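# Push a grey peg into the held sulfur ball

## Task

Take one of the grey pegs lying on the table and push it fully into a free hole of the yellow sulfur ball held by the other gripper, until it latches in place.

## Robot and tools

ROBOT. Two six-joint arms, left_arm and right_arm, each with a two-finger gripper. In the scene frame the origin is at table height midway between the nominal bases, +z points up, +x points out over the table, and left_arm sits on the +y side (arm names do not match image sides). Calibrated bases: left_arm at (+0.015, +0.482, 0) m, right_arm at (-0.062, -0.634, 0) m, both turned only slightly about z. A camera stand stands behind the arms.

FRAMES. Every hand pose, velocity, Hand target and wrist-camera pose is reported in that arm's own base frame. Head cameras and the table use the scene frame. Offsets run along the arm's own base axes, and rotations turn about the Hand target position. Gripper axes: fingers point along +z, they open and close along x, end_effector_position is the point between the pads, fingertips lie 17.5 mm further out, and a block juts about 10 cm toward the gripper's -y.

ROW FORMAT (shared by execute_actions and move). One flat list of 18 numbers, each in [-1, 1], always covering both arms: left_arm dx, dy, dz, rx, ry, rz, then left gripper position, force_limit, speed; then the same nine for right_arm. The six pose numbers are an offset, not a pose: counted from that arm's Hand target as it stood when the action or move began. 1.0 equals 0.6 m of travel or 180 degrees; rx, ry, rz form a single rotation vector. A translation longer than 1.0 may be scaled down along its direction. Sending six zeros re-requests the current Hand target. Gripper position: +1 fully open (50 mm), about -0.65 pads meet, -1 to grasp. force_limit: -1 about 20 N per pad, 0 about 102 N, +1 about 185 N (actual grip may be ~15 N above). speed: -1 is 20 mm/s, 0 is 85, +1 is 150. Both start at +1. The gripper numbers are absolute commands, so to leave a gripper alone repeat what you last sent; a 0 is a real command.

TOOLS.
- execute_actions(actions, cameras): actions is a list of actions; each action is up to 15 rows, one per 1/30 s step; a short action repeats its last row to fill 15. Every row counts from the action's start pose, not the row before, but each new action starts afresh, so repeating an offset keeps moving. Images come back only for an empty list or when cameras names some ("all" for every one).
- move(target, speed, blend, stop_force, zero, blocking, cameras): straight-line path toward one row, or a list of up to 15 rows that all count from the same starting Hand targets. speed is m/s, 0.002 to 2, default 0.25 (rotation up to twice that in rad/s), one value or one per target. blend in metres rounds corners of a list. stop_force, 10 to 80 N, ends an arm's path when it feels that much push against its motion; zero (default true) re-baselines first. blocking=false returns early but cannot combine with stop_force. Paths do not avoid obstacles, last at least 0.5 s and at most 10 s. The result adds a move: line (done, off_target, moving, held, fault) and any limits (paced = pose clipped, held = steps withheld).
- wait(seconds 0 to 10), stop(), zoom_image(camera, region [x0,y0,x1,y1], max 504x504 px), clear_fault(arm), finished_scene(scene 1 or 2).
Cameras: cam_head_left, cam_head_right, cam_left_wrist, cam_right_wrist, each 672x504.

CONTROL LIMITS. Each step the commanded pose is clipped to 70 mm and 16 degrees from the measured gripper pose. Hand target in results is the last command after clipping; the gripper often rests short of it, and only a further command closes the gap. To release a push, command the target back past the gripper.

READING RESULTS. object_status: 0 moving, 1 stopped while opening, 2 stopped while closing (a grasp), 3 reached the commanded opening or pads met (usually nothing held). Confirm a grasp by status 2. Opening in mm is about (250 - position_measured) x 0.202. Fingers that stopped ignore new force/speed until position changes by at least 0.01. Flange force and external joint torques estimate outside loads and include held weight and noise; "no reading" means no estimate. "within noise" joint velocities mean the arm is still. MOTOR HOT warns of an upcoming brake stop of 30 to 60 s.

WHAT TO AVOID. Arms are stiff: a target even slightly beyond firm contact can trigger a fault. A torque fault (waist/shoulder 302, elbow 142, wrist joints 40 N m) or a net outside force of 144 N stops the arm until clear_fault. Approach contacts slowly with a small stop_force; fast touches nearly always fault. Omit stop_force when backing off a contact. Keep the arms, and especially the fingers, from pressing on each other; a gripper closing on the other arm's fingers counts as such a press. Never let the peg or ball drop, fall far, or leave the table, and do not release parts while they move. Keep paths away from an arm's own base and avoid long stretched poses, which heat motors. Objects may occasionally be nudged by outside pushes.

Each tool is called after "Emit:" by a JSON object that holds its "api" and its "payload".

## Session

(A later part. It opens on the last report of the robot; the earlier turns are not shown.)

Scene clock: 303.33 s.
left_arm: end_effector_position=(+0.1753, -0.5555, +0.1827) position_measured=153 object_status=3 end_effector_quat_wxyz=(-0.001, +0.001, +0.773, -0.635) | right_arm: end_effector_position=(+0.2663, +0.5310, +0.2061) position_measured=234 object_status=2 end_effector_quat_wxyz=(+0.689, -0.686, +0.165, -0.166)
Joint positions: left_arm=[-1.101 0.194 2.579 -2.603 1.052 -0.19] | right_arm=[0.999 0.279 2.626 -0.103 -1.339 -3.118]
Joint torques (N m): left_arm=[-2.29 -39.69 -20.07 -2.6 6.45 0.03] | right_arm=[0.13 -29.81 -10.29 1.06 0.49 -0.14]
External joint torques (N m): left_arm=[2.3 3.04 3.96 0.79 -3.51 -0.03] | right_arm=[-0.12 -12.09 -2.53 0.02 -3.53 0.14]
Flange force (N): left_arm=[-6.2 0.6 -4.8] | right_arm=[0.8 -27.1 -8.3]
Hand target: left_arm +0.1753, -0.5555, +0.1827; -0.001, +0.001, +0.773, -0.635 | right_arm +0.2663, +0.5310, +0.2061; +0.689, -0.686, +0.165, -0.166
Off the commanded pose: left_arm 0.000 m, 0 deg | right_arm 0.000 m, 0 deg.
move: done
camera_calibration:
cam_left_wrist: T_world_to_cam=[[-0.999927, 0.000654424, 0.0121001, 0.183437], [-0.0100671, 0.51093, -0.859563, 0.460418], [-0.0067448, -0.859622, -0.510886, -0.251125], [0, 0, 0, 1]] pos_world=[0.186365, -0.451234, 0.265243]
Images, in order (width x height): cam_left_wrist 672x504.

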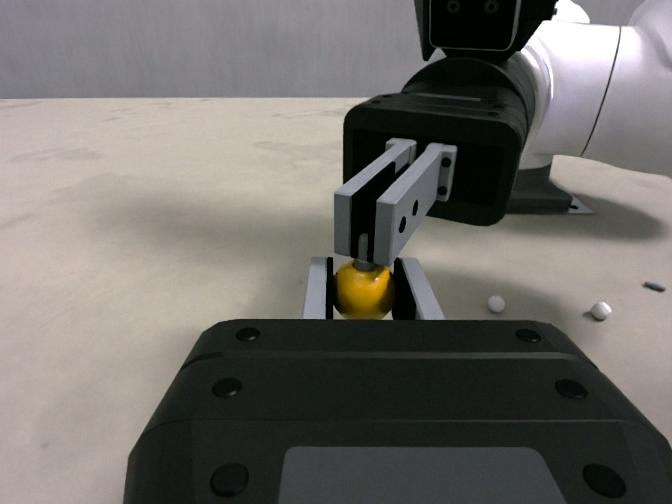

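Emit:
{"api": "move", "payload": {"target": [0,0,0,0,0,0,-0.192157,1,1,0,0,0.0008,0,0,0,-1,-0.3,-0.9], "speed": 0.004}}

Emit:
{"api": "move", "payload": {"target": [0,0,0,0,0,0,-0.192157,1,1,0,0,0.0008,0,0,0,-1,-0.3,-0.9], "speed": 0.004}}

Emit:
{"api": "move", "payload": {"target": [0,0,0,0,0,0,-0.192157,1,1,0,0,0.0008,0,0,0,-1,-0.3,-0.9], "speed": 0.004}}

Emit:
{"api": "move", "payload": {"target": [0,0,0,0,0,0,-0.192157,1,1,0,0,0.0008,0,0,0,-1,-0.3,-0.9], "speed": 0.004, "cameras": ["cam_left_wrist"]}}

Emit:
{"api": "zoom_image", "payload": {"camera": "cam_left_wrist", "region": [335, 200, 395, 290]}}

Scene clock: 307.20 s.
left_arm: end_effector_position=(+0.1753, -0.5555, +0.1827) position_measured=153 object_status=3 end_effector_quat_wxyz=(-0.001, +0.001, +0.773, -0.635) | right_arm: end_effector_position=(+0.2662, +0.5309, +0.2065) position_measured=234 object_status=2 end_effector_quat_wxyz=(+0.689, -0.686, +0.165, -0.166)
Joint positions: left_arm=[-1.101 0.194 2.579 -2.603 1.052 -0.19] | right_arm=[0.999 0.277 2.626 -0.103 -1.337 -3.118]
Joint torques (N m): left_arm=[-1.42 -33.82 -14.84 -2.27 2.96 0.07] | right_arm=[0.66 -36.92 -14.37 1 -3.07 -0.09]
External joint torques (N m): left_arm=[1.39 -2.83 -1.32 0.46 -0.02 -0.06] | right_arm=[-0.64 -4.99 1.43 0.1 0.02 0.09]
Flange force (N): left_arm=[-5.0 -8.4 -5.0] | right_arm=[2.0 -15.5 -6.5]
Hand target: left_arm +0.1753, -0.5555, +0.1827; -0.001, +0.001, +0.773, -0.635 | right_arm +0.2663, +0.5310, +0.2066; +0.689, -0.686, +0.165, -0.166
Off the commanded pose: left_arm 0.000 m, 0 deg | right_arm 0.000 m, 0 deg.
move: done

Scene clock: 307.90 s.
left_arm: end_effector_position=(+0.1753, -0.5555, +0.1827) position_measured=153 object_status=3 end_effector_quat_wxyz=(-0.001, +0.001, +0.773, -0.635) | right_arm: end_effector_position=(+0.2663, +0.5310, +0.2071) position_measured=234 object_status=2 end_effector_quat_wxyz=(+0.689, -0.686, +0.165, -0.166)
Joint positions: left_arm=[-1.101 0.194 2.579 -2.603 1.052 -0.19] | right_arm=[0.999 0.276 2.626 -0.103 -1.335 -3.117]
Joint torques (N m): left_arm=[-2.02 -29.98 -12.16 -1.89 0.82 0.1] | right_arm=[1.25 -40.95 -18 1 -5.39 -0.13]
External joint torques (N m): left_arm=[1.99 -6.6 -4.07 0.06 2.12 -0.09] | right_arm=[-1.25 -0.71 5.06 0.09 2.35 0.14]
Flange force (N): left_arm=[-6.2 -13.6 -7.4] | right_arm=[3.8 -8.9 -7.6]
Hand target: left_arm +0.1753, -0.5555, +0.1827; -0.001, +0.001, +0.773, -0.635 | right_arm +0.2663, +0.5310, +0.2071; +0.689, -0.686, +0.165, -0.166
Off the commanded pose: left_arm 0.000 m, 0 deg | right_arm 0.000 m, 0 deg.
move: done

Scene clock: 308.60 s.
left_arm: end_effector_position=(+0.1753, -0.5555, +0.1827) position_measured=153 object_status=3 end_effector_quat_wxyz=(-0.001, +0.001, +0.773, -0.635) | right_arm: end_effector_position=(+0.2663, +0.5310, +0.2075) position_measured=234 object_status=2 end_effector_quat_wxyz=(+0.689, -0.686, +0.165, -0.166)
Joint positions: left_arm=[-1.101 0.194 2.579 -2.603 1.052 -0.19] | right_arm=[0.999 0.274 2.626 -0.103 -1.334 -3.117]
Joint torques (N m): left_arm=[-2.38 -31.62 -13 -1.98 1.76 0.1] | right_arm=[1.03 -39.48 -16.67 1.1 -4.36 -0.15]
External joint torques (N m): left_arm=[2.36 -4.96 -3.23 0.15 1.17 -0.1] | right_arm=[-1.07 -2.14 3.62 0.01 1.32 0.15]
Flange force (N): left_arm=[-7.5 -11.5 -6.6] | right_arm=[3.6 -10.3 -7.1]
Hand target: left_arm +0.1753, -0.5555, +0.1827; -0.001, +0.001, +0.773, -0.635 | right_arm +0.2663, +0.5310, +0.2075; +0.689, -0.686, +0.165, -0.166
Off the commanded pose: left_arm 0.000 m, 0 deg | right_arm 0.000 m, 0 deg.
move: done

Scene clock: 309.30 s.
left_arm: end_effector_position=(+0.1753, -0.5555, +0.1827) position_measured=153 object_status=3 end_effector_quat_wxyz=(-0.001, +0.001, +0.773, -0.635) | right_arm: end_effector_position=(+0.2663, +0.5310, +0.2080) position_measured=234 object_status=2 end_effector_quat_wxyz=(+0.689, -0.686, +0.165, -0.166)
Joint positions: left_arm=[-1.101 0.194 2.579 -2.603 1.052 -0.19] | right_arm=[0.999 0.273 2.626 -0.103 -1.332 -3.117]
Joint torques (N m): left_arm=[-1.96 -33.07 -13.96 -2.03 2.64 0.11] | right_arm=[0.83 -37.49 -15.23 1.25 -3.41 -0.1]
External joint torques (N m): left_arm=[1.95 -3.53 -2.34 0.2 0.3 -0.11] | right_arm=[-0.84 -4.19 2.09 -0.12 0.37 0.1]
Flange force (N): left_arm=[-6.3 -9.8 -5.1] | right_arm=[3.3 -14.0 -6.9]
Hand target: left_arm +0.1753, -0.5555, +0.1827; -0.001, +0.001, +0.773, -0.635 | right_arm +0.2663, +0.5310, +0.2080; +0.689, -0.686, +0.165, -0.166
Off the commanded pose: left_arm 0.000 m, 0 deg | right_arm 0.000 m, 0 deg.
move: done
camera_calibration:
cam_left_wrist: T_world_to_cam=[[-0.999928, 0.000706863, 0.0120143, 0.183484], [-0.00996695, 0.510887, -0.85959, 0.460387], [-0.00674554, -0.859648, -0.510842, -0.251148], [0, 0, 0, 1]] pos_world=[0.186365, -0.451234, 0.265243]
Images, in order (width x height): cam_left_wrist 672x504.

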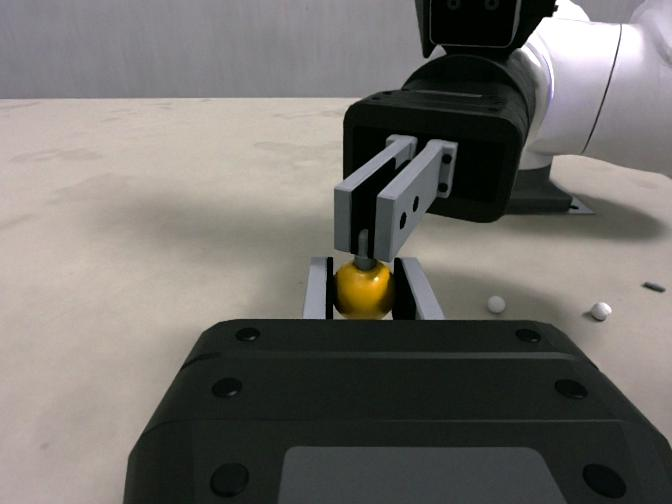

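Scaled by 5.600 from the camera's 672x504 image, which has a finer 960x720 frame.

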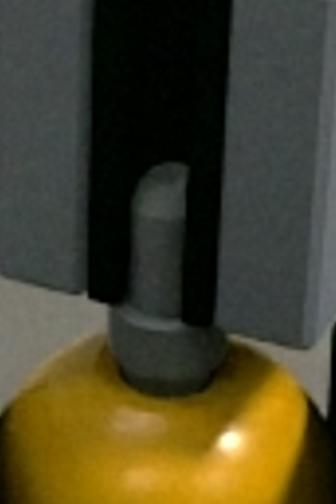

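Emit:
{"api": "move", "payload": {"target": [0,0,0,0,0,0,-0.192157,1,1,0,0,-0.0117,0,0,0,-1,-0.3,-0.9], "speed": 0.003, "stop_force": 78, "zero": false, "cameras": ["cam_left_wrist"]}}

Emit:
{"api": "zoom_image", "payload": {"camera": "cam_left_wrist", "region": [346, 240, 386, 280]}}

Scene clock: 312.93 s.
left_arm: end_effector_position=(+0.1753, -0.5554, +0.1826) position_measured=153 object_status=3 end_effector_quat_wxyz=(-0.001, +0.001, +0.773, -0.634) | right_arm: end_effector_position=(+0.2663, +0.5310, +0.2026) position_measured=234 object_status=2 end_effector_quat_wxyz=(+0.689, -0.686, +0.165, -0.166)
Joint positions: left_arm=[-1.101 0.194 2.579 -2.603 1.052 -0.19] | right_arm=[0.999 0.29 2.627 -0.103 -1.352 -3.119]
Joint torques (N m): left_arm=[-7.41 -79.1 -47.58 -3.43 27.89 0.29] | right_arm=[-5.48 11.92 17.24 3.39 22.39 -0.17]
External joint torques (N m): left_arm=[7.38 42.46 31.35 1.61 -24.94 -0.29] | right_arm=[5.54 -54.39 -29.42 -2.38 -25.43 0.17]
Flange force (N): left_arm=[-16.3 61.1 10.6] | right_arm=[-8.0 -94.5 -12.7]
Hand target: left_arm +0.1753, -0.5555, +0.1827; -0.001, +0.001, +0.773, -0.635 | right_arm +0.2663, +0.5310, +0.2026; +0.689, -0.686, +0.165, -0.166 (not the last commanded pose)
Off the commanded pose: left_arm 0.000 m, 0 deg | right_arm 0.002 m, 0 deg.
move: contact (right_arm)
camera_calibration:
cam_left_wrist: T_world_to_cam=[[-0.999927, 0.000651746, 0.0121003, 0.183437], [-0.0100672, 0.511121, -0.85945, 0.460389], [-0.00674487, -0.859508, -0.511077, -0.251073], [0, 0, 0, 1]] pos_world=[0.186365, -0.451234, 0.265143]
Images, in order (width x height): cam_left_wrist 672x504.

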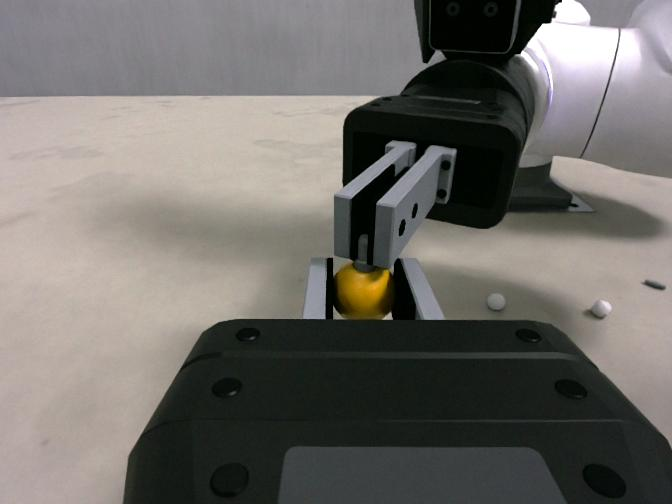

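Scaled by 12.600 from the camera's 672x504 image, which has a finer 960x720 frame.

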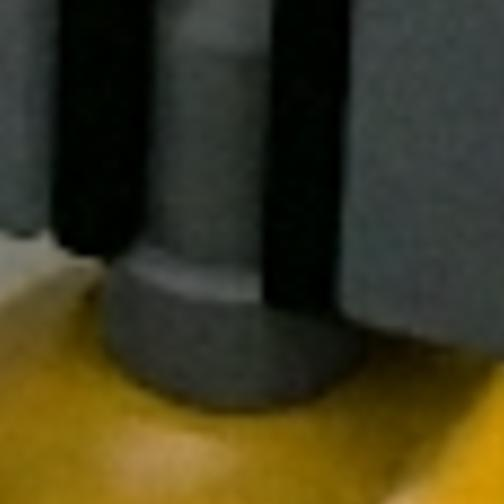

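Emit:
{"api": "move", "payload": {"target": [0,0,0,0,0,0,-0.192157,1,1,0,0,0.0065,0,0,0,-1,-0.3,-0.9], "speed": 0.004}}

Emit:
{"api": "move", "payload": {"target": [0,0,0,0,0,0,-0.192157,1,1,0,0,0.0008,0,0,0,-1,-0.3,-0.9], "speed": 0.004}}

Emit:
{"api": "move", "payload": {"target": [0,0,0,0,0,0,-0.192157,1,1,0,0,0.0008,0,0,0,-1,-0.3,-0.9], "speed": 0.004}}

Emit:
{"api": "move", "payload": {"target": [0,0,0,0,0,0,-0.192157,1,1,0,0,0.0008,0,0,0,-1,-0.3,-0.9], "speed": 0.004, "cameras": ["cam_left_wrist"]}}

Emit:
{"api": "zoom_image", "payload": {"camera": "cam_left_wrist", "region": [346, 240, 386, 280]}}

Scene clock: 315.03 s.
left_arm: end_effector_position=(+0.1753, -0.5555, +0.1829) position_measured=153 object_status=3 end_effector_quat_wxyz=(-0.001, +0.001, +0.773, -0.635) | right_arm: end_effector_position=(+0.2663, +0.5310, +0.2063) position_measured=234 object_status=2 end_effector_quat_wxyz=(+0.689, -0.686, +0.165, -0.166)
Joint positions: left_arm=[-1.101 0.194 2.579 -2.603 1.052 -0.19] | right_arm=[0.999 0.278 2.626 -0.103 -1.338 -3.118]
Joint torques (N m): left_arm=[-2.25 -32.39 -15.34 -2.13 2.62 0.12] | right_arm=[1.35 -37.62 -16.45 0.76 -3.46 -0.08]
External joint torques (N m): left_arm=[2.3 -4.36 -0.94 0.3 0.33 -0.12] | right_arm=[-1.22 -4.24 3.66 0.31 0.42 0.09]
Flange force (N): left_arm=[-5.8 -10.8 -8.8] | right_arm=[3.1 -13.8 -9.6]
Hand target: left_arm +0.1753, -0.5555, +0.1827; -0.001, +0.001, +0.773, -0.635 | right_arm +0.2663, +0.5310, +0.2065; +0.689, -0.686, +0.165, -0.166
Off the commanded pose: left_arm 0.000 m, 0 deg | right_arm 0.000 m, 0 deg.
move: done

Scene clock: 315.73 s.
left_arm: end_effector_position=(+0.1753, -0.5555, +0.1828) position_measured=153 object_status=3 end_effector_quat_wxyz=(-0.001, +0.001, +0.773, -0.635) | right_arm: end_effector_position=(+0.2663, +0.5310, +0.2070) position_measured=234 object_status=2 end_effector_quat_wxyz=(+0.689, -0.686, +0.165, -0.166)
Joint positions: left_arm=[-1.101 0.194 2.579 -2.603 1.052 -0.19] | right_arm=[0.999 0.276 2.626 -0.103 -1.336 -3.117]
Joint torques (N m): left_arm=[-2.04 -30.4 -13.09 -2 1.26 0.12] | right_arm=[1.72 -40.74 -18.44 0.73 -5.22 -0.06]
External joint torques (N m): left_arm=[2.08 -6.39 -3.17 0.17 1.69 -0.12] | right_arm=[-1.76 -1.15 5.45 0.38 2.17 0.06]
Flange force (N): left_arm=[-6.0 -13.8 -8.5] | right_arm=[4.5 -9.5 -8.8]
Hand target: left_arm +0.1753, -0.5555, +0.1827; -0.001, +0.001, +0.773, -0.635 | right_arm +0.2663, +0.5310, +0.2069; +0.689, -0.686, +0.165, -0.166
Off the commanded pose: left_arm 0.000 m, 0 deg | right_arm 0.000 m, 0 deg.
move: done

Scene clock: 316.43 s.
left_arm: end_effector_position=(+0.1753, -0.5555, +0.1827) position_measured=153 object_status=3 end_effector_quat_wxyz=(-0.001, +0.001, +0.773, -0.635) | right_arm: end_effector_position=(+0.2663, +0.5310, +0.2074) position_measured=234 object_status=2 end_effector_quat_wxyz=(+0.689, -0.686, +0.165, -0.166)
Joint positions: left_arm=[-1.101 0.194 2.579 -2.603 1.052 -0.19] | right_arm=[0.999 0.275 2.626 -0.103 -1.335 -3.117]
Joint torques (N m): left_arm=[-1.9 -32.41 -14.41 -2.14 2.23 0.1] | right_arm=[1.15 -38.11 -16.09 0.93 -3.92 -0.07]
External joint torques (N m): left_arm=[1.98 -4.34 -1.96 0.3 0.72 -0.1] | right_arm=[-1.19 -3.23 3.11 0.17 0.89 0.07]
Flange force (N): left_arm=[-6.0 -10.5 -7.1] | right_arm=[3.4 -12.4 -7.5]
Hand target: left_arm +0.1753, -0.5555, +0.1827; -0.001, +0.001, +0.773, -0.635 | right_arm +0.2663, +0.5310, +0.2074; +0.689, -0.686, +0.165, -0.166
Off the commanded pose: left_arm 0.000 m, 0 deg | right_arm 0.000 m, 0 deg.
move: done

Scene clock: 317.13 s.
left_arm: end_effector_position=(+0.1753, -0.5555, +0.1827) position_measured=153 object_status=3 end_effector_quat_wxyz=(-0.001, +0.001, +0.773, -0.635) | right_arm: end_effector_position=(+0.2663, +0.5310, +0.2079) position_measured=234 object_status=2 end_effector_quat_wxyz=(+0.689, -0.686, +0.165, -0.166)
Joint positions: left_arm=[-1.101 0.194 2.579 -2.603 1.052 -0.19] | right_arm=[0.999 0.273 2.626 -0.103 -1.333 -3.117]
Joint torques (N m): left_arm=[-1.62 -33.72 -14.97 -2.23 3.02 0.1] | right_arm=[0.79 -36.88 -14.33 1.05 -2.98 -0.14]
External joint torques (N m): left_arm=[1.58 -3.01 -1.2 0.42 -0.07 -0.09] | right_arm=[-0.86 -4.51 1.28 0.07 -0.05 0.14]
Flange force (N): left_arm=[-5.1 -8.9 -5.6] | right_arm=[2.8 -13.8 -6.1]
Hand target: left_arm +0.1753, -0.5555, +0.1827; -0.001, +0.001, +0.773, -0.635 | right_arm +0.2663, +0.5310, +0.2079; +0.689, -0.686, +0.165, -0.166
Off the commanded pose: left_arm 0.000 m, 0 deg | right_arm 0.000 m, 0 deg.
move: done
camera_calibration:
cam_left_wrist: T_world_to_cam=[[-0.999927, 0.000653309, 0.0121007, 0.183437], [-0.0100676, 0.511004, -0.85952, 0.46044], [-0.00674501, -0.859578, -0.510959, -0.251085], [0, 0, 0, 1]] pos_world=[0.186365, -0.451234, 0.265243]
Images, in order (width x height): cam_left_wrist 672x504.

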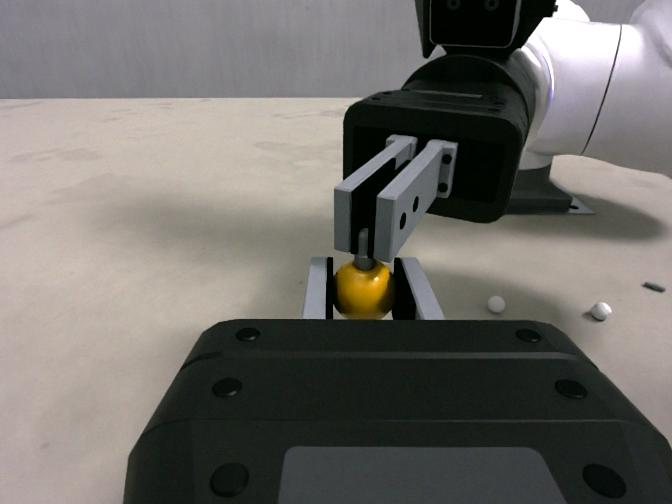

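Scaled by 12.600 from the camera's 672x504 image, which has a finer 960x720 frame.

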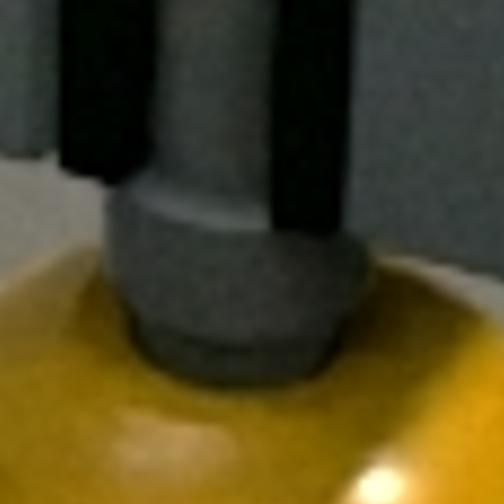

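Emit:
{"api": "move", "payload": {"target": [[0,0,0,0,0,0,-0.192157,1,1,0,0,-0.0048,0,0,0,-1,-0.3,-0.9],[0,0,0,0,0,0,-0.192157,1,1,0.0008,0,-0.0044,0,0.0111,0,-1,-0.3,-0.9],[0,0,0,0,0,0,-0.192157,1,1,0.0006,0.0006,-0.004,-0.0079,0.0079,0,-1,-0.3,-0.9],[0,0,0,0,0,0,-0.192157,1,1,0,0.0008,-0.004,-0.0111,0,0,-1,-0.3,-0.9],[0,0,0,0,0,0,-0.192157,1,1,-0.0006,0.0006,-0.0045,-0.0079,-0.0079,0,-1,-0.3,-0.9],[0,0,0,0,0,0,-0.192157,1,1,-0.0008,0,-0.0052,0,-0.0111,0,-1,-0.3,-0.9],[0,0,0,0,0,0,-0.192157,1,1,-0.0006,-0.0006,-0.0056,0.0079,-0.0079,0,-1,-0.3,-0.9],[0,0,0,0,0,0,-0.192157,1,1,0,-0.0008,-0.0056,0.0111,0,0,-1,-0.3,-0.9],[0,0,0,0,0,0,-0.192157,1,1,0.0006,-0.0006,-0.0051,0.0079,0.0079,0,-1,-0.3,-0.9],[0,0,0,0,0,0,-0.192157,1,1,0.0008,0,-0.0044,0,0.0111,0,-1,-0.3,-0.9],[0,0,0,0,0,0,-0.192157,1,1,0,0,-0.0048,0,0,0,-1,-0.3,-0.9]], "speed": 0.04, "blend": [0,0.0002,0.0002,0.0002,0.0002,0.0002,0.0002,0.0002,0.0002,0.0002,0]}}

Emit:
{"api": "move", "payload": {"target": [[0,0,0,0,0,0,-0.192157,1,1,0.0017,0,0.0008,0,0.0223,0,-1,-0.3,-0.9],[0,0,0,0,0,0,-0.192157,1,1,0.0012,0.0012,0.0016,-0.0158,0.0158,0,-1,-0.3,-0.9],[0,0,0,0,0,0,-0.192157,1,1,0,0.0017,0.0015,-0.0223,0,0,-1,-0.3,-0.9],[0,0,0,0,0,0,-0.192157,1,1,-0.0012,0.0012,0.0005,-0.0158,-0.0158,0,-1,-0.3,-0.9],[0,0,0,0,0,0,-0.192157,1,1,-0.0017,0,-0.0008,0,-0.0223,0,-1,-0.3,-0.9],[0,0,0,0,0,0,-0.192157,1,1,-0.0012,-0.0012,-0.0016,0.0158,-0.0158,0,-1,-0.3,-0.9],[0,0,0,0,0,0,-0.192157,1,1,0,-0.0017,-0.0015,0.0223,0,0,-1,-0.3,-0.9],[0,0,0,0,0,0,-0.192157,1,1,0.0012,-0.0012,-0.0005,0.0158,0.0158,0,-1,-0.3,-0.9],[0,0,0,0,0,0,-0.192157,1,1,0.0017,0,0.0008,0,0.0223,0,-1,-0.3,-0.9],[0,0,0,0,0,0,-0.192157,1,1,0,0,0,0,0,0,-1,-0.3,-0.9]], "speed": 0.06, "blend": [0.0003,0.0003,0.0003,0.0003,0.0003,0.0003,0.0003,0.0003,0.0003,0]}}

Emit:
{"api": "move", "payload": {"target": [0,0,0,0,0,0,-0.192157,1,1,0,0,0.0035,0,0,0,-1,-0.3,-0.9], "speed": 0.004}}

Emit:
{"api": "move", "payload": {"target": [0,0,0,0,0,0,-0.192157,1,1,0,0,0.0012,0,0,0,-1,-0.3,-0.9], "speed": 0.004, "cameras": ["cam_left_wrist"]}}

Emit:
{"api": "zoom_image", "payload": {"camera": "cam_left_wrist", "region": [346, 240, 386, 280]}}

Scene clock: 326.77 s.
left_arm: end_effector_position=(+0.1753, -0.5555, +0.1827) position_measured=153 object_status=3 end_effector_quat_wxyz=(-0.001, +0.001, +0.773, -0.635) | right_arm: end_effector_position=(+0.2663, +0.5310, +0.2050) position_measured=234 object_status=2 end_effector_quat_wxyz=(+0.689, -0.686, +0.165, -0.166)
Joint positions: left_arm=[-1.101 0.194 2.579 -2.603 1.052 -0.19] | right_arm=[0.999 0.282 2.627 -0.103 -1.343 -3.118]
Joint torques (N m): left_arm=[-4.3 -47.6 -25.23 -2.32 10.74 0.2] | right_arm=[-1.4 -21.42 -5.38 1.93 4.99 -0.09]
External joint torques (N m): left_arm=[4.28 10.92 8.88 0.48 -7.78 -0.2] | right_arm=[1.25 -20.68 -7.33 -0.84 -8.03 0.09]
Flange force (N): left_arm=[-10.1 12.7 -1.6] | right_arm=[-0.5 -40.4 -10.6]
Hand target: left_arm +0.1753, -0.5555, +0.1827; -0.001, +0.001, +0.773, -0.635 | right_arm +0.2663, +0.5310, +0.2050; +0.689, -0.686, +0.165, -0.166
Off the commanded pose: left_arm 0.000 m, 0 deg | right_arm 0.000 m, 0 deg.
move: done

Scene clock: 331.97 s.
left_arm: end_effector_position=(+0.1753, -0.5555, +0.1827) position_measured=153 object_status=3 end_effector_quat_wxyz=(-0.001, +0.001, +0.773, -0.635) | right_arm: end_effector_position=(+0.2663, +0.5310, +0.2050) position_measured=234 object_status=2 end_effector_quat_wxyz=(+0.689, -0.686, +0.165, -0.166)
Joint positions: left_arm=[-1.101 0.194 2.579 -2.603 1.052 -0.19] | right_arm=[0.999 0.282 2.627 -0.103 -1.343 -3.118]
Joint torques (N m): left_arm=[-4.04 -47.48 -25.4 -2.49 10.76 0.19] | right_arm=[-1.2 -22.22 -5.5 1.73 4.61 -0.27]
External joint torques (N m): left_arm=[4.03 10.82 9.17 0.66 -7.82 -0.19] | right_arm=[1.34 -20.21 -7.09 -0.67 -7.66 0.27]
Flange force (N): left_arm=[-9.6 12.4 -2.1] | right_arm=[-1.2 -40.2 -10.2]
Hand target: left_arm +0.1753, -0.5555, +0.1827; -0.001, +0.001, +0.773, -0.635 | right_arm +0.2663, +0.5310, +0.2050; +0.689, -0.686, +0.165, -0.166
Off the commanded pose: left_arm 0.000 m, 0 deg | right_arm 0.000 m, 0 deg.
move: done

Scene clock: 332.70 s.
left_arm: end_effector_position=(+0.1753, -0.5555, +0.1828) position_measured=153 object_status=3 end_effector_quat_wxyz=(-0.001, +0.001, +0.773, -0.635) | right_arm: end_effector_position=(+0.2663, +0.5310, +0.2071) position_measured=234 object_status=2 end_effector_quat_wxyz=(+0.689, -0.686, +0.165, -0.166)
Joint positions: left_arm=[-1.101 0.194 2.579 -2.603 1.052 -0.19] | right_arm=[0.999 0.276 2.626 -0.103 -1.336 -3.117]
Joint torques (N m): left_arm=[-2.26 -31.1 -13.17 -1.78 1.58 0.13] | right_arm=[0.78 -40.41 -17.7 1.16 -4.54 -0.14]
External joint torques (N m): left_arm=[2.27 -5.65 -3.13 -0.05 1.37 -0.13] | right_arm=[-0.84 -1.35 4.7 -0.04 1.5 0.14]
Flange force (N): left_arm=[-6.2 -12.6 -7.4] | right_arm=[3.0 -8.1 -8.2]
Hand target: left_arm +0.1753, -0.5555, +0.1827; -0.001, +0.001, +0.773, -0.635 | right_arm +0.2663, +0.5310, +0.2071; +0.689, -0.686, +0.165, -0.166
Off the commanded pose: left_arm 0.000 m, 0 deg | right_arm 0.000 m, 0 deg.
move: done

Scene clock: 333.40 s.
left_arm: end_effector_position=(+0.1753, -0.5555, +0.1828) position_measured=153 object_status=3 end_effector_quat_wxyz=(-0.001, +0.001, +0.773, -0.635) | right_arm: end_effector_position=(+0.2663, +0.5310, +0.2079) position_measured=234 object_status=2 end_effector_quat_wxyz=(+0.689, -0.686, +0.165, -0.166)
Joint positions: left_arm=[-1.101 0.194 2.579 -2.603 1.052 -0.19] | right_arm=[0.999 0.273 2.626 -0.103 -1.333 -3.117]
Joint torques (N m): left_arm=[-2.32 -33.91 -14.79 -2.04 3.01 0.08] | right_arm=[0.59 -36.71 -14.77 1.27 -3.11 -0.14]
External joint torques (N m): left_arm=[2.26 -2.81 -1.53 0.21 -0.06 -0.08] | right_arm=[-0.47 -5.1 1.65 -0.17 0.06 0.14]
Flange force (N): left_arm=[-6.8 -8.3 -5.5] | right_arm=[2.3 -16.0 -7.0]
Hand target: left_arm +0.1753, -0.5555, +0.1827; -0.001, +0.001, +0.773, -0.635 | right_arm +0.2663, +0.5310, +0.2078; +0.689, -0.686, +0.165, -0.166
Off the commanded pose: left_arm 0.000 m, 0 deg | right_arm 0.000 m, 0 deg.
move: done
camera_calibration:
cam_left_wrist: T_world_to_cam=[[-0.999928, 0.000621838, 0.0119629, 0.183458], [-0.00996678, 0.510812, -0.859635, 0.460451], [-0.00664533, -0.859692, -0.510769, -0.251155], [0, 0, 0, 1]] pos_world=[0.186365, -0.451234, 0.265343]
Images, in order (width x height): cam_left_wrist 672x504.

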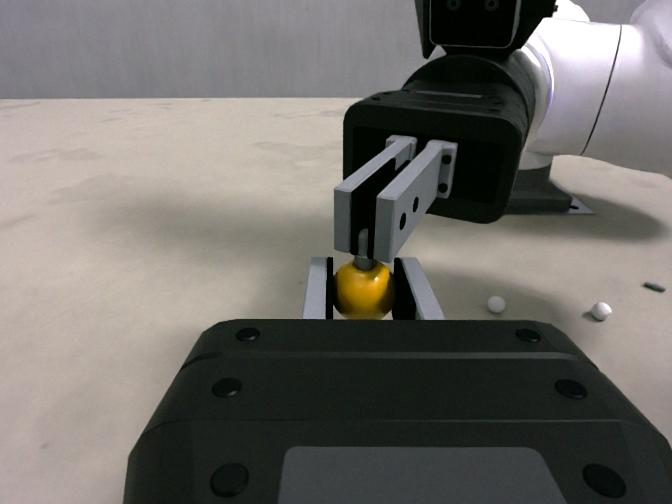

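Scaled by 12.600 from the camera's 672x504 image, which has a finer 960x720 frame.

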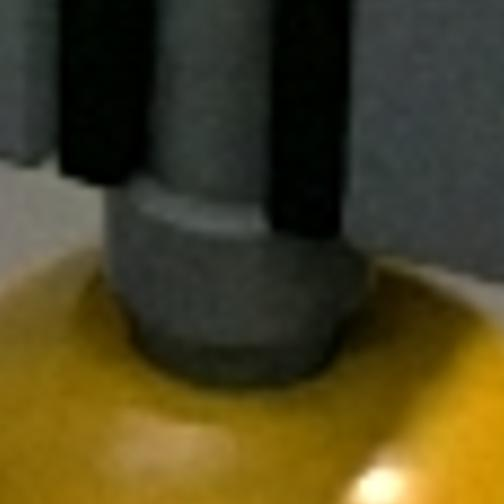

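Emit:
{"api": "move", "payload": {"target": [[0,0,0,0,0,0,-0.192157,1,1,0,0,-0.0048,0,0,0,-1,-0.3,-0.9],[0,0,0,0,0,0,-0.192157,1,1,0,0,-0.0024,0,0,0,-1,-0.3,-0.9]], "speed": 0.006}}

Emit:
{"api": "move", "payload": {"target": [0,0,0,0,0,0,-0.192157,1,1,0,0,0,0,0,0,-0.4,0.5,-0.9], "speed": 0.03}}

Emit:
{"api": "move", "payload": {"target": [0,0,0,0,0,0,-0.192157,1,1,0.006,-0.003,0,0,0,0,-0.4,0.5,-0.9], "speed": 0.003, "stop_force": 10, "cameras": ["cam_left_wrist"]}}

Emit:
{"api": "zoom_image", "payload": {"camera": "cam_left_wrist", "region": [325, 215, 405, 325]}}

Emit:
{"api": "move", "payload": {"target": [0,0,0,0,0,0,-0.192157,1,1,-0.0105,0.0053,0,0,0,0,-0.4,0.5,-0.9], "speed": 0.003, "stop_force": 10, "cameras": ["cam_left_wrist"]}}

Emit:
{"api": "zoom_image", "payload": {"camera": "cam_left_wrist", "region": [325, 215, 405, 325]}}

Scene clock: 338.53 s.
left_arm: end_effector_position=(+0.1753, -0.5555, +0.1827) position_measured=153 object_status=3 end_effector_quat_wxyz=(-0.001, +0.001, +0.773, -0.635) | right_arm: end_effector_position=(+0.2662, +0.5309, +0.2062) position_measured=234 object_status=2 end_effector_quat_wxyz=(+0.689, -0.686, +0.165, -0.166)
Joint positions: left_arm=[-1.101 0.194 2.579 -2.603 1.052 -0.19] | right_arm=[0.999 0.278 2.627 -0.103 -1.338 -3.118]
Joint torques (N m): left_arm=[-0.87 -32.47 -13.75 -2.4 2.12 0.03] | right_arm=[1.39 -39.15 -15.34 0.8 -3.99 -0.35]
External joint torques (N m): left_arm=[0.83 -4.13 -2.5 0.57 0.82 -0.03] | right_arm=[-1.44 -2.49 2.47 0.3 0.95 0.36]
Flange force (N): left_arm=[-4.2 -10.4 -4.8] | right_arm=[4.0 -10.6 -5.7]
Hand target: left_arm +0.1753, -0.5555, +0.1827; -0.001, +0.001, +0.773, -0.635 | right_arm +0.2663, +0.5310, +0.2064; +0.689, -0.686, +0.165, -0.166
Off the commanded pose: left_arm 0.000 m, 0 deg | right_arm 0.000 m, 0 deg.
move: done

Scene clock: 339.03 s.
left_arm: end_effector_position=(+0.1753, -0.5555, +0.1827) position_measured=153 object_status=3 end_effector_quat_wxyz=(-0.001, +0.001, +0.773, -0.635) | right_arm: end_effector_position=(+0.2663, +0.5310, +0.2064) position_measured=212 object_status=3 end_effector_quat_wxyz=(+0.689, -0.686, +0.165, -0.166)
Joint positions: left_arm=[-1.101 0.194 2.579 -2.603 1.052 -0.19] | right_arm=[0.999 0.278 2.626 -0.103 -1.338 -3.118]
Joint torques (N m): left_arm=[-1.77 -34.5 -14.37 -2.13 3.14 0.13] | right_arm=[0.28 -36.84 -13.61 1.32 -2.86 -0.16]
External joint torques (N m): left_arm=[1.74 -2.07 -1.87 0.3 -0.2 -0.13] | right_arm=[-0.35 -5.11 0.74 -0.22 -0.19 0.16]
Flange force (N): left_arm=[-6.5 -7.3 -3.4] | right_arm=[2.1 -15.5 -5.6]
Hand target: left_arm +0.1753, -0.5555, +0.1827; -0.001, +0.001, +0.773, -0.635 | right_arm +0.2663, +0.5310, +0.2064; +0.689, -0.686, +0.165, -0.166
Off the commanded pose: left_arm 0.000 m, 0 deg | right_arm 0.000 m, 0 deg.
move: done

Scene clock: 340.47 s.
left_arm: end_effector_position=(+0.1753, -0.5555, +0.1827) position_measured=153 object_status=3 end_effector_quat_wxyz=(-0.001, +0.001, +0.773, -0.635) | right_arm: end_effector_position=(+0.2685, +0.5299, +0.2064) position_measured=212 object_status=3 end_effector_quat_wxyz=(+0.689, -0.686, +0.165, -0.166)
Joint positions: left_arm=[-1.101 0.194 2.579 -2.603 1.052 -0.19] | right_arm=[0.991 0.278 2.626 -0.112 -1.339 -3.116]
Joint torques (N m): left_arm=[-7.79 -35.69 -11.1 0.76 4.43 0.26] | right_arm=[-7.47 -34.61 -14.1 4.8 -1.86 -0.24]
External joint torques (N m): left_arm=[7.81 -1.14 -5.24 -2.59 -1.47 -0.26] | right_arm=[7.44 -7.3 1.31 -3.7 -1.18 0.24]
Flange force (N): left_arm=[-17.8 -7.7 -1.3] | right_arm=[-11.7 -19.2 -7.7]
Hand target: left_arm +0.1753, -0.5555, +0.1827; -0.001, +0.001, +0.773, -0.635 | right_arm +0.2685, +0.5299, +0.2064; +0.689, -0.686, +0.165, -0.166 (not the last commanded pose)
Off the commanded pose: left_arm 0.000 m, 0 deg | right_arm 0.002 m, 0 deg.
move: contact (right_arm)
camera_calibration:
cam_left_wrist: T_world_to_cam=[[-0.999927, 0.000569699, 0.0120486, 0.183513], [-0.0100666, 0.510885, -0.85959, 0.460406], [-0.00664516, -0.859649, -0.510842, -0.251166], [0, 0, 0, 1]] pos_world=[0.186465, -0.451234, 0.265243]
Images, in order (width x height): cam_left_wrist 672x504.

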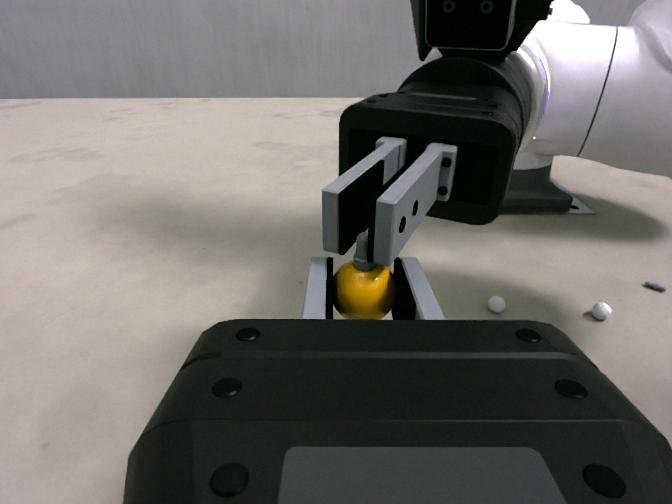

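Scaled by 4.582 from the camera's 672x504 image, which has a finer 960x720 frame.

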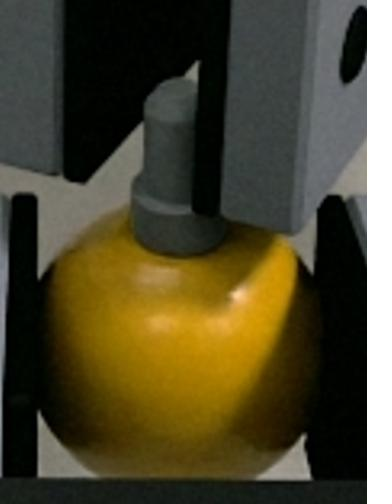

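Scene clock: 341.27 s.
left_arm: end_effector_position=(+0.1753, -0.5555, +0.1827) position_measured=153 object_status=3 end_effector_quat_wxyz=(-0.001, +0.001, +0.773, -0.635) | right_arm: end_effector_position=(+0.2680, +0.5302, +0.2065) position_measured=212 object_status=3 end_effector_quat_wxyz=(+0.689, -0.686, +0.165, -0.166)
Joint positions: left_arm=[-1.101 0.194 2.579 -2.603 1.052 -0.19] | right_arm=[0.993 0.278 2.626 -0.109 -1.339 -3.116]
Joint torques (N m): left_arm=[-3.48 -34.95 -13.47 -1.39 3.61 0.17] | right_arm=[-1.96 -35.54 -13.74 2.33 -2.52 -0.16]
External joint torques (N m): left_arm=[3.55 -1.77 -2.82 -0.45 -0.67 -0.17] | right_arm=[1.92 -6.33 0.95 -1.23 -0.52 0.17]
Flange force (N): left_arm=[-10.1 -7.7 -3.0] | right_arm=[-1.9 -18.2 -6.8]
Hand target: left_arm +0.1753, -0.5555, +0.1827; -0.001, +0.001, +0.773, -0.635 | right_arm +0.2680, +0.5302, +0.2065; +0.689, -0.686, +0.165, -0.166 (not the last commanded pose)
Off the commanded pose: left_arm 0.000 m, 0 deg | right_arm 0.006 m, 0 deg.
move: contact (right_arm)
camera_calibration:
cam_left_wrist: T_world_to_cam=[[-0.999928, 0.000705835, 0.0120143, 0.183483], [-0.00996716, 0.510931, -0.859564, 0.4604], [-0.00674519, -0.859622, -0.510887, -0.251124], [0, 0, 0, 1]] pos_world=[0.186365, -0.451234, 0.265243]
Images, in order (width x height): cam_left_wrist 672x504.

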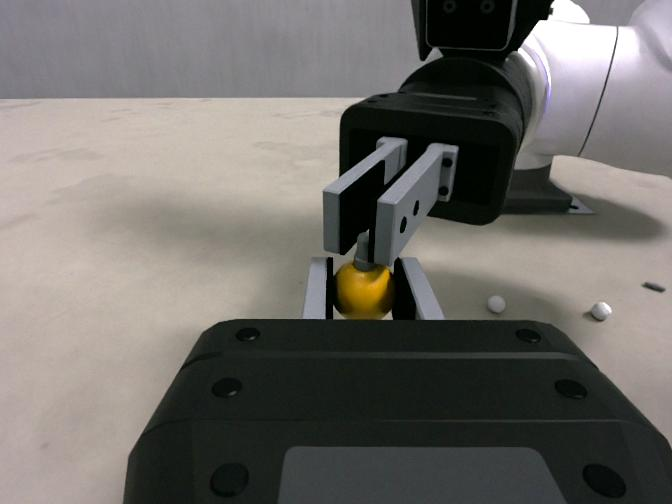

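Scaled by 4.582 from the camera's 672x504 image, which has a finer 960x720 frame.

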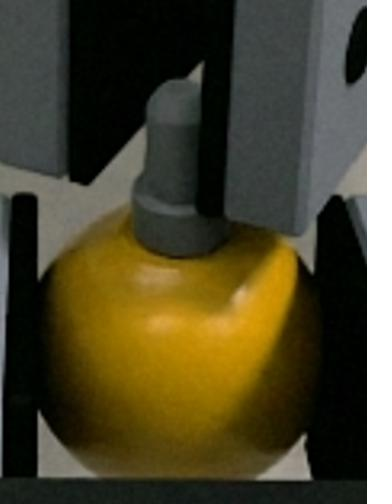

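Emit:
{"api": "move", "payload": {"target": [0,0,0,0,0,0,-0.192157,1,1,-0.002,0.001,0,0,0,0,-0.4,0.5,-0.9], "speed": 0.01}}

Emit:
{"api": "move", "payload": {"target": [0,0,0,0,0,0,-0.192157,1,1,-0.0105,0.0053,0,0,0,0,-0.4,0.5,-0.9], "speed": 0.003, "stop_force": 10, "cameras": ["cam_left_wrist"]}}

Emit:
{"api": "zoom_image", "payload": {"camera": "cam_left_wrist", "region": [325, 215, 405, 325]}}

Scene clock: 342.67 s.
left_arm: end_effector_position=(+0.1753, -0.5555, +0.1827) position_measured=153 object_status=3 end_effector_quat_wxyz=(-0.001, +0.001, +0.773, -0.635) | right_arm: end_effector_position=(+0.2668, +0.5308, +0.2065) position_measured=212 object_status=3 end_effector_quat_wxyz=(+0.689, -0.686, +0.165, -0.166)
Joint positions: left_arm=[-1.101 0.194 2.579 -2.603 1.052 -0.19] | right_arm=[0.997 0.278 2.626 -0.105 -1.338 -3.117]
Joint torques (N m): left_arm=[-1.93 -34.27 -14.53 -2.17 3.07 0.13] | right_arm=[0.9 -36.61 -13.95 1.34 -2.82 -0.12]
External joint torques (N m): left_arm=[1.93 -2.48 -1.78 0.34 -0.12 -0.13] | right_arm=[-0.91 -5.21 1.11 -0.25 -0.23 0.12]
Flange force (N): left_arm=[-6.8 -8.0 -4.4] | right_arm=[4.0 -15.6 -6.6]
Hand target: left_arm +0.1753, -0.5555, +0.1827; -0.001, +0.001, +0.773, -0.635 | right_arm +0.2668, +0.5308, +0.2065; +0.689, -0.686, +0.165, -0.166
Off the commanded pose: left_arm 0.000 m, 0 deg | right_arm 0.000 m, 0 deg.
move: done

Scene clock: 344.43 s.
left_arm: end_effector_position=(+0.1753, -0.5554, +0.1827) position_measured=153 object_status=3 end_effector_quat_wxyz=(-0.001, +0.001, +0.773, -0.635) | right_arm: end_effector_position=(+0.2637, +0.5323, +0.2065) position_measured=212 object_status=3 end_effector_quat_wxyz=(+0.689, -0.686, +0.165, -0.166)
Joint positions: left_arm=[-1.101 0.194 2.579 -2.603 1.052 -0.19] | right_arm=[1.009 0.278 2.626 -0.093 -1.338 -3.12]
Joint torques (N m): left_arm=[5.3 -35.34 -21.55 -6.03 3.3 -0.08] | right_arm=[9.82 -35.43 -11.22 -3.12 -2.1 0.04]
External joint torques (N m): left_arm=[-5.3 -1.38 5.33 4.2 -0.36 0.08] | right_arm=[-9.67 -6.54 -1.62 4.18 -0.94 -0.04]
Flange force (N): left_arm=[7.4 -4.8 -8.3] | right_arm=[17.8 -17.7 -4.8]
Hand target: left_arm +0.1753, -0.5555, +0.1827; -0.001, +0.001, +0.773, -0.635 | right_arm +0.2637, +0.5323, +0.2065; +0.689, -0.686, +0.165, -0.166 (not the last commanded pose)
Off the commanded pose: left_arm 0.000 m, 0 deg | right_arm 0.004 m, 0 deg.
move: contact (right_arm)
camera_calibration:
cam_left_wrist: T_world_to_cam=[[-0.999927, 0.000653309, 0.0121007, 0.183437], [-0.0100676, 0.511004, -0.85952, 0.46044], [-0.00674501, -0.859578, -0.510959, -0.251085], [0, 0, 0, 1]] pos_world=[0.186365, -0.451234, 0.265243]
Images, in order (width x height): cam_left_wrist 672x504.

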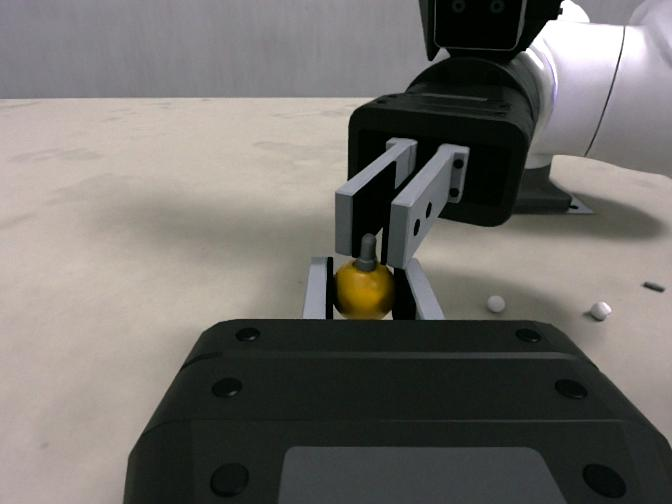

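Scaled by 4.582 from the camera's 672x504 image, which has a finer 960x720 frame.

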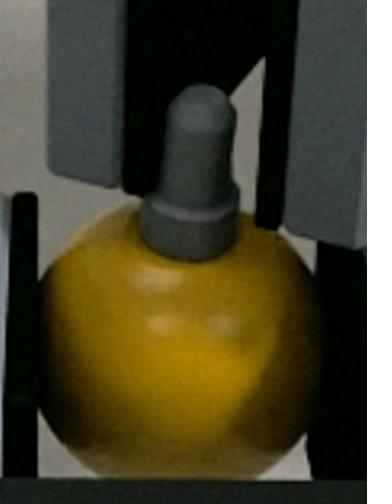

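Emit:
{"api": "move", "payload": {"target": [0,0,0,0,0,0,-0.192157,1,1,0.004,-0.002,0,0,0,0,-0.4,0.5,-0.9], "speed": 0.01}}

Emit:
{"api": "move", "payload": {"target": [0,0,0,0,0,0,-0.192157,1,1,0,0,0,0,0,0,-1,0,-0.9], "speed": 0.03}}

Emit:
{"api": "move", "payload": {"target": [[0,0,0,0,0,0,-0.192157,1,1,0,0,-0.003,0,0,0,-1,0,-0.9],[0,0,0,0,0,0,-0.192157,1,1,0.007,-0.0023,-0.003,0,0,0.0955,-1,0,-0.9],[0,0,0,0,0,0,-0.192157,1,1,0.0143,-0.0025,-0.003,0,0,0.191,-1,0,-0.9],[0,0,0,0,0,0,-0.192157,1,1,0.007,-0.0023,-0.003,0,0,0.0955,-1,0,-0.9],[0,0,0,0,0,0,-0.192157,1,1,0,0,-0.003,0,0,0,-1,0,-0.9]], "speed": 0.15, "blend": [0,0.001,0,0.001,0], "cameras": ["cam_left_wrist"]}}

Emit:
{"api": "zoom_image", "payload": {"camera": "cam_left_wrist", "region": [346, 240, 386, 280]}}

Scene clock: 347.50 s.
left_arm: end_effector_position=(+0.1753, -0.5555, +0.1827) position_measured=153 object_status=3 end_effector_quat_wxyz=(-0.001, +0.001, +0.773, -0.635) | right_arm: end_effector_position=(+0.2661, +0.5311, +0.2065) position_measured=212 object_status=3 end_effector_quat_wxyz=(+0.689, -0.686, +0.165, -0.166)
Joint positions: left_arm=[-1.101 0.194 2.579 -2.603 1.052 -0.19] | right_arm=[1 0.278 2.626 -0.102 -1.338 -3.117]
Joint torques (N m): left_arm=[-1.93 -33.99 -14.29 -2.18 3.12 0.07] | right_arm=[-1.14 -36.55 -13.85 1.59 -2.97 -0.14]
External joint torques (N m): left_arm=[1.89 -2.49 -1.86 0.37 -0.19 -0.07] | right_arm=[1.25 -5.66 0.98 -0.51 -0.08 0.15]
Flange force (N): left_arm=[-6.7 -8.3 -4.3] | right_arm=[-2.2 -17.5 -5.9]
Hand target: left_arm +0.1753, -0.5555, +0.1827; -0.001, +0.001, +0.773, -0.635 | right_arm +0.2661, +0.5311, +0.2065; +0.689, -0.686, +0.165, -0.166
Off the commanded pose: left_arm 0.000 m, 0 deg | right_arm 0.000 m, 0 deg.
move: done

Scene clock: 348.00 s.
left_arm: end_effector_position=(+0.1753, -0.5555, +0.1827) position_measured=153 object_status=3 end_effector_quat_wxyz=(-0.001, +0.001, +0.773, -0.635) | right_arm: end_effector_position=(+0.2661, +0.5311, +0.2065) position_measured=236 object_status=2 end_effector_quat_wxyz=(+0.689, -0.686, +0.165, -0.166)
Joint positions: left_arm=[-1.101 0.194 2.579 -2.603 1.052 -0.19] | right_arm=[1 0.278 2.626 -0.102 -1.338 -3.117]
Joint torques (N m): left_arm=[-0.02 -34.31 -16.3 -3.04 3.22 0.04] | right_arm=[2.59 -36.01 -13.36 0.23 -2.8 -0.04]
External joint torques (N m): left_arm=[0.08 -2.45 0.02 1.2 -0.28 -0.04] | right_arm=[-2.74 -5.75 0.41 0.88 -0.25 0.05]
Flange force (N): left_arm=[-2.6 -8.0 -5.6] | right_arm=[6.2 -17.3 -6.0]
Hand target: left_arm +0.1753, -0.5555, +0.1827; -0.001, +0.001, +0.773, -0.635 | right_arm +0.2661, +0.5311, +0.2065; +0.689, -0.686, +0.165, -0.166
Off the commanded pose: left_arm 0.000 m, 0 deg | right_arm 0.000 m, 0 deg.
move: done

Scene clock: 353.30 s.
left_arm: end_effector_position=(+0.1753, -0.5555, +0.1827) position_measured=153 object_status=3 end_effector_quat_wxyz=(-0.001, +0.001, +0.773, -0.635) | right_arm: end_effector_position=(+0.2661, +0.5311, +0.2047) position_measured=236 object_status=2 end_effector_quat_wxyz=(+0.689, -0.686, +0.165, -0.166)
Joint positions: left_arm=[-1.101 0.194 2.579 -2.603 1.052 -0.19] | right_arm=[1 0.284 2.627 -0.102 -1.345 -3.118]
Joint torques (N m): left_arm=[-2.35 -53.3 -31.18 -3.83 13.72 0.15] | right_arm=[1.23 -15.47 -0.65 0.58 7.94 -0.09]
External joint torques (N m): left_arm=[2.25 16.74 14.9 2.01 -10.77 -0.15] | right_arm=[-1.29 -26.64 -11.87 0.48 -10.98 0.1]
Flange force (N): left_arm=[-6.4 22.1 -0.3] | right_arm=[3.7 -50.4 -10.4]
Hand target: left_arm +0.1753, -0.5555, +0.1827; -0.001, +0.001, +0.773, -0.635 | right_arm +0.2661, +0.5311, +0.2047; +0.689, -0.686, +0.165, -0.166
Off the commanded pose: left_arm 0.000 m, 0 deg | right_arm 0.000 m, 0 deg.
move: done
camera_calibration:
cam_left_wrist: T_world_to_cam=[[-0.999928, 0.000705835, 0.0120143, 0.183483], [-0.00996716, 0.510931, -0.859564, 0.4604], [-0.00674519, -0.859622, -0.510887, -0.251124], [0, 0, 0, 1]] pos_world=[0.186365, -0.451234, 0.265243]
Images, in order (width x height): cam_left_wrist 672x504.

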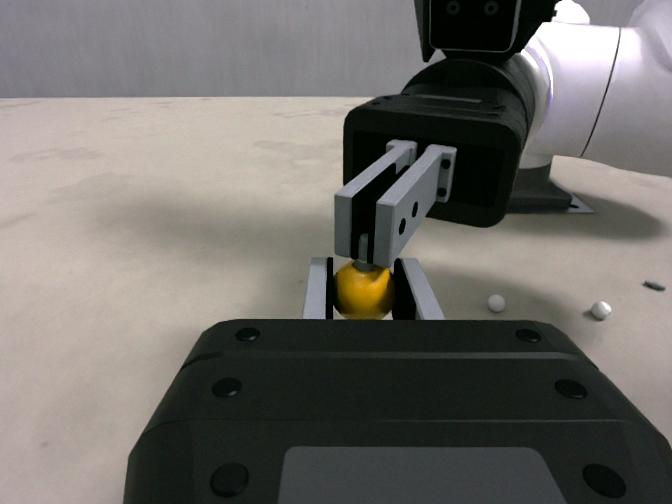

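Scaled by 12.600 from the camera's 672x504 image, which has a finer 960x720 frame.

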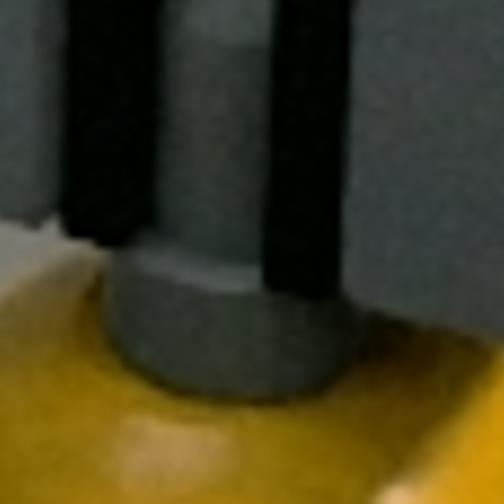

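Emit:
{"api": "move", "payload": {"target": [[0,0,0,0,0,0,-0.192157,1,1,-0.006,0.0043,0,0,0,-0.0955,-1,0,-0.9],[0,0,0,0,0,0,-0.192157,1,1,-0.0105,0.0102,0,0,0,-0.191,-1,0,-0.9],[0,0,0,0,0,0,-0.192157,1,1,-0.006,0.0043,0,0,0,-0.0955,-1,0,-0.9],[0,0,0,0,0,0,-0.192157,1,1,0,0,0,0,0,0,-1,0,-0.9]], "speed": 0.15, "blend": [0.001,0,0.001,0]}}

Emit:
{"api": "move", "payload": {"target": [0,0,0,0,0,0,-0.192157,1,1,0,0,0.004,0,0,0,-1,0,-0.9], "speed": 0.005}}

Emit:
{"api": "move", "payload": {"target": [0,0,0,0,0,0,-0.192157,1,1,0,0,0.0015,0,0,0,-1,0,-0.9], "speed": 0.005}}

Scene clock: 358.70 s.
left_arm: end_effector_position=(+0.1753, -0.5555, +0.1827) position_measured=153 object_status=3 end_effector_quat_wxyz=(-0.001, +0.001, +0.773, -0.635) | right_arm: end_effector_position=(+0.2660, +0.5311, +0.2047) position_measured=236 object_status=2 end_effector_quat_wxyz=(+0.689, -0.686, +0.165, -0.166)
Joint positions: left_arm=[-1.101 0.194 2.579 -2.603 1.052 -0.19] | right_arm=[1 0.284 2.627 -0.102 -1.345 -3.118]
Joint torques (N m): left_arm=[-4.1 -51.49 -30.45 -3.1 13.03 0.19] | right_arm=[0.93 -17.67 -3.23 1.27 7.05 -0.05]
External joint torques (N m): left_arm=[4.12 14.86 14.16 1.27 -10.08 -0.18] | right_arm=[-0.84 -24.64 -9.28 -0.23 -10.1 0.05]
Flange force (N): left_arm=[-9.0 19.6 -3.6] | right_arm=[4.5 -46.4 -12.6]
Hand target: left_arm +0.1753, -0.5555, +0.1827; -0.001, +0.001, +0.773, -0.635 | right_arm +0.2661, +0.5311, +0.2047; +0.689, -0.686, +0.165, -0.166
Off the commanded pose: left_arm 0.000 m, 0 deg | right_arm 0.000 m, 0 deg.
move: done

Scene clock: 359.40 s.
left_arm: end_effector_position=(+0.1753, -0.5556, +0.1829) position_measured=153 object_status=3 end_effector_quat_wxyz=(-0.001, +0.001, +0.773, -0.635) | right_arm: end_effector_position=(+0.2661, +0.5311, +0.2070) position_measured=236 object_status=2 end_effector_quat_wxyz=(+0.689, -0.686, +0.165, -0.166)
Joint positions: left_arm=[-1.101 0.194 2.579 -2.603 1.052 -0.19] | right_arm=[1 0.276 2.626 -0.102 -1.336 -3.117]
Joint torques (N m): left_arm=[-2.13 -30.42 -15.07 -2.4 1.37 0.07] | right_arm=[2.7 -41.72 -19.2 0.12 -4.96 -0.04]
External joint torques (N m): left_arm=[2.1 -6.23 -1.16 0.57 1.58 -0.07] | right_arm=[-2.84 0.28 6.21 0.99 1.92 0.04]
Flange force (N): left_arm=[-5.4 -12.3 -11.6] | right_arm=[6.0 -3.8 -9.5]
Hand target: left_arm +0.1753, -0.5555, +0.1827; -0.001, +0.001, +0.773, -0.635 | right_arm +0.2661, +0.5311, +0.2071; +0.689, -0.686, +0.165, -0.166
Off the commanded pose: left_arm 0.000 m, 0 deg | right_arm 0.000 m, 0 deg.
move: done

Scene clock: 360.10 s.
left_arm: end_effector_position=(+0.1753, -0.5555, +0.1827) position_measured=153 object_status=3 end_effector_quat_wxyz=(-0.001, +0.001, +0.773, -0.635) | right_arm: end_effector_position=(+0.2661, +0.5311, +0.2080) position_measured=236 object_status=2 end_effector_quat_wxyz=(+0.689, -0.686, +0.165, -0.166)
Joint positions: left_arm=[-1.101 0.194 2.579 -2.603 1.052 -0.19] | right_arm=[1 0.273 2.626 -0.102 -1.333 -3.117]
Joint torques (N m): left_arm=[-1.74 -33.65 -15.36 -2.36 2.94 0.12] | right_arm=[1.77 -37.05 -15.53 0.72 -3.29 -0.06]
External joint torques (N m): left_arm=[1.75 -3.15 -0.99 0.53 0.01 -0.12] | right_arm=[-1.76 -4.48 2.41 0.39 0.24 0.06]
Flange force (N): left_arm=[-5.7 -9.0 -6.6] | right_arm=[4.6 -14.3 -8.0]
Hand target: left_arm +0.1753, -0.5555, +0.1827; -0.001, +0.001, +0.773, -0.635 | right_arm +0.2661, +0.5311, +0.2080; +0.689, -0.686, +0.165, -0.166
Off the commanded pose: left_arm 0.000 m, 0 deg | right_arm 0.000 m, 0 deg.
move: done


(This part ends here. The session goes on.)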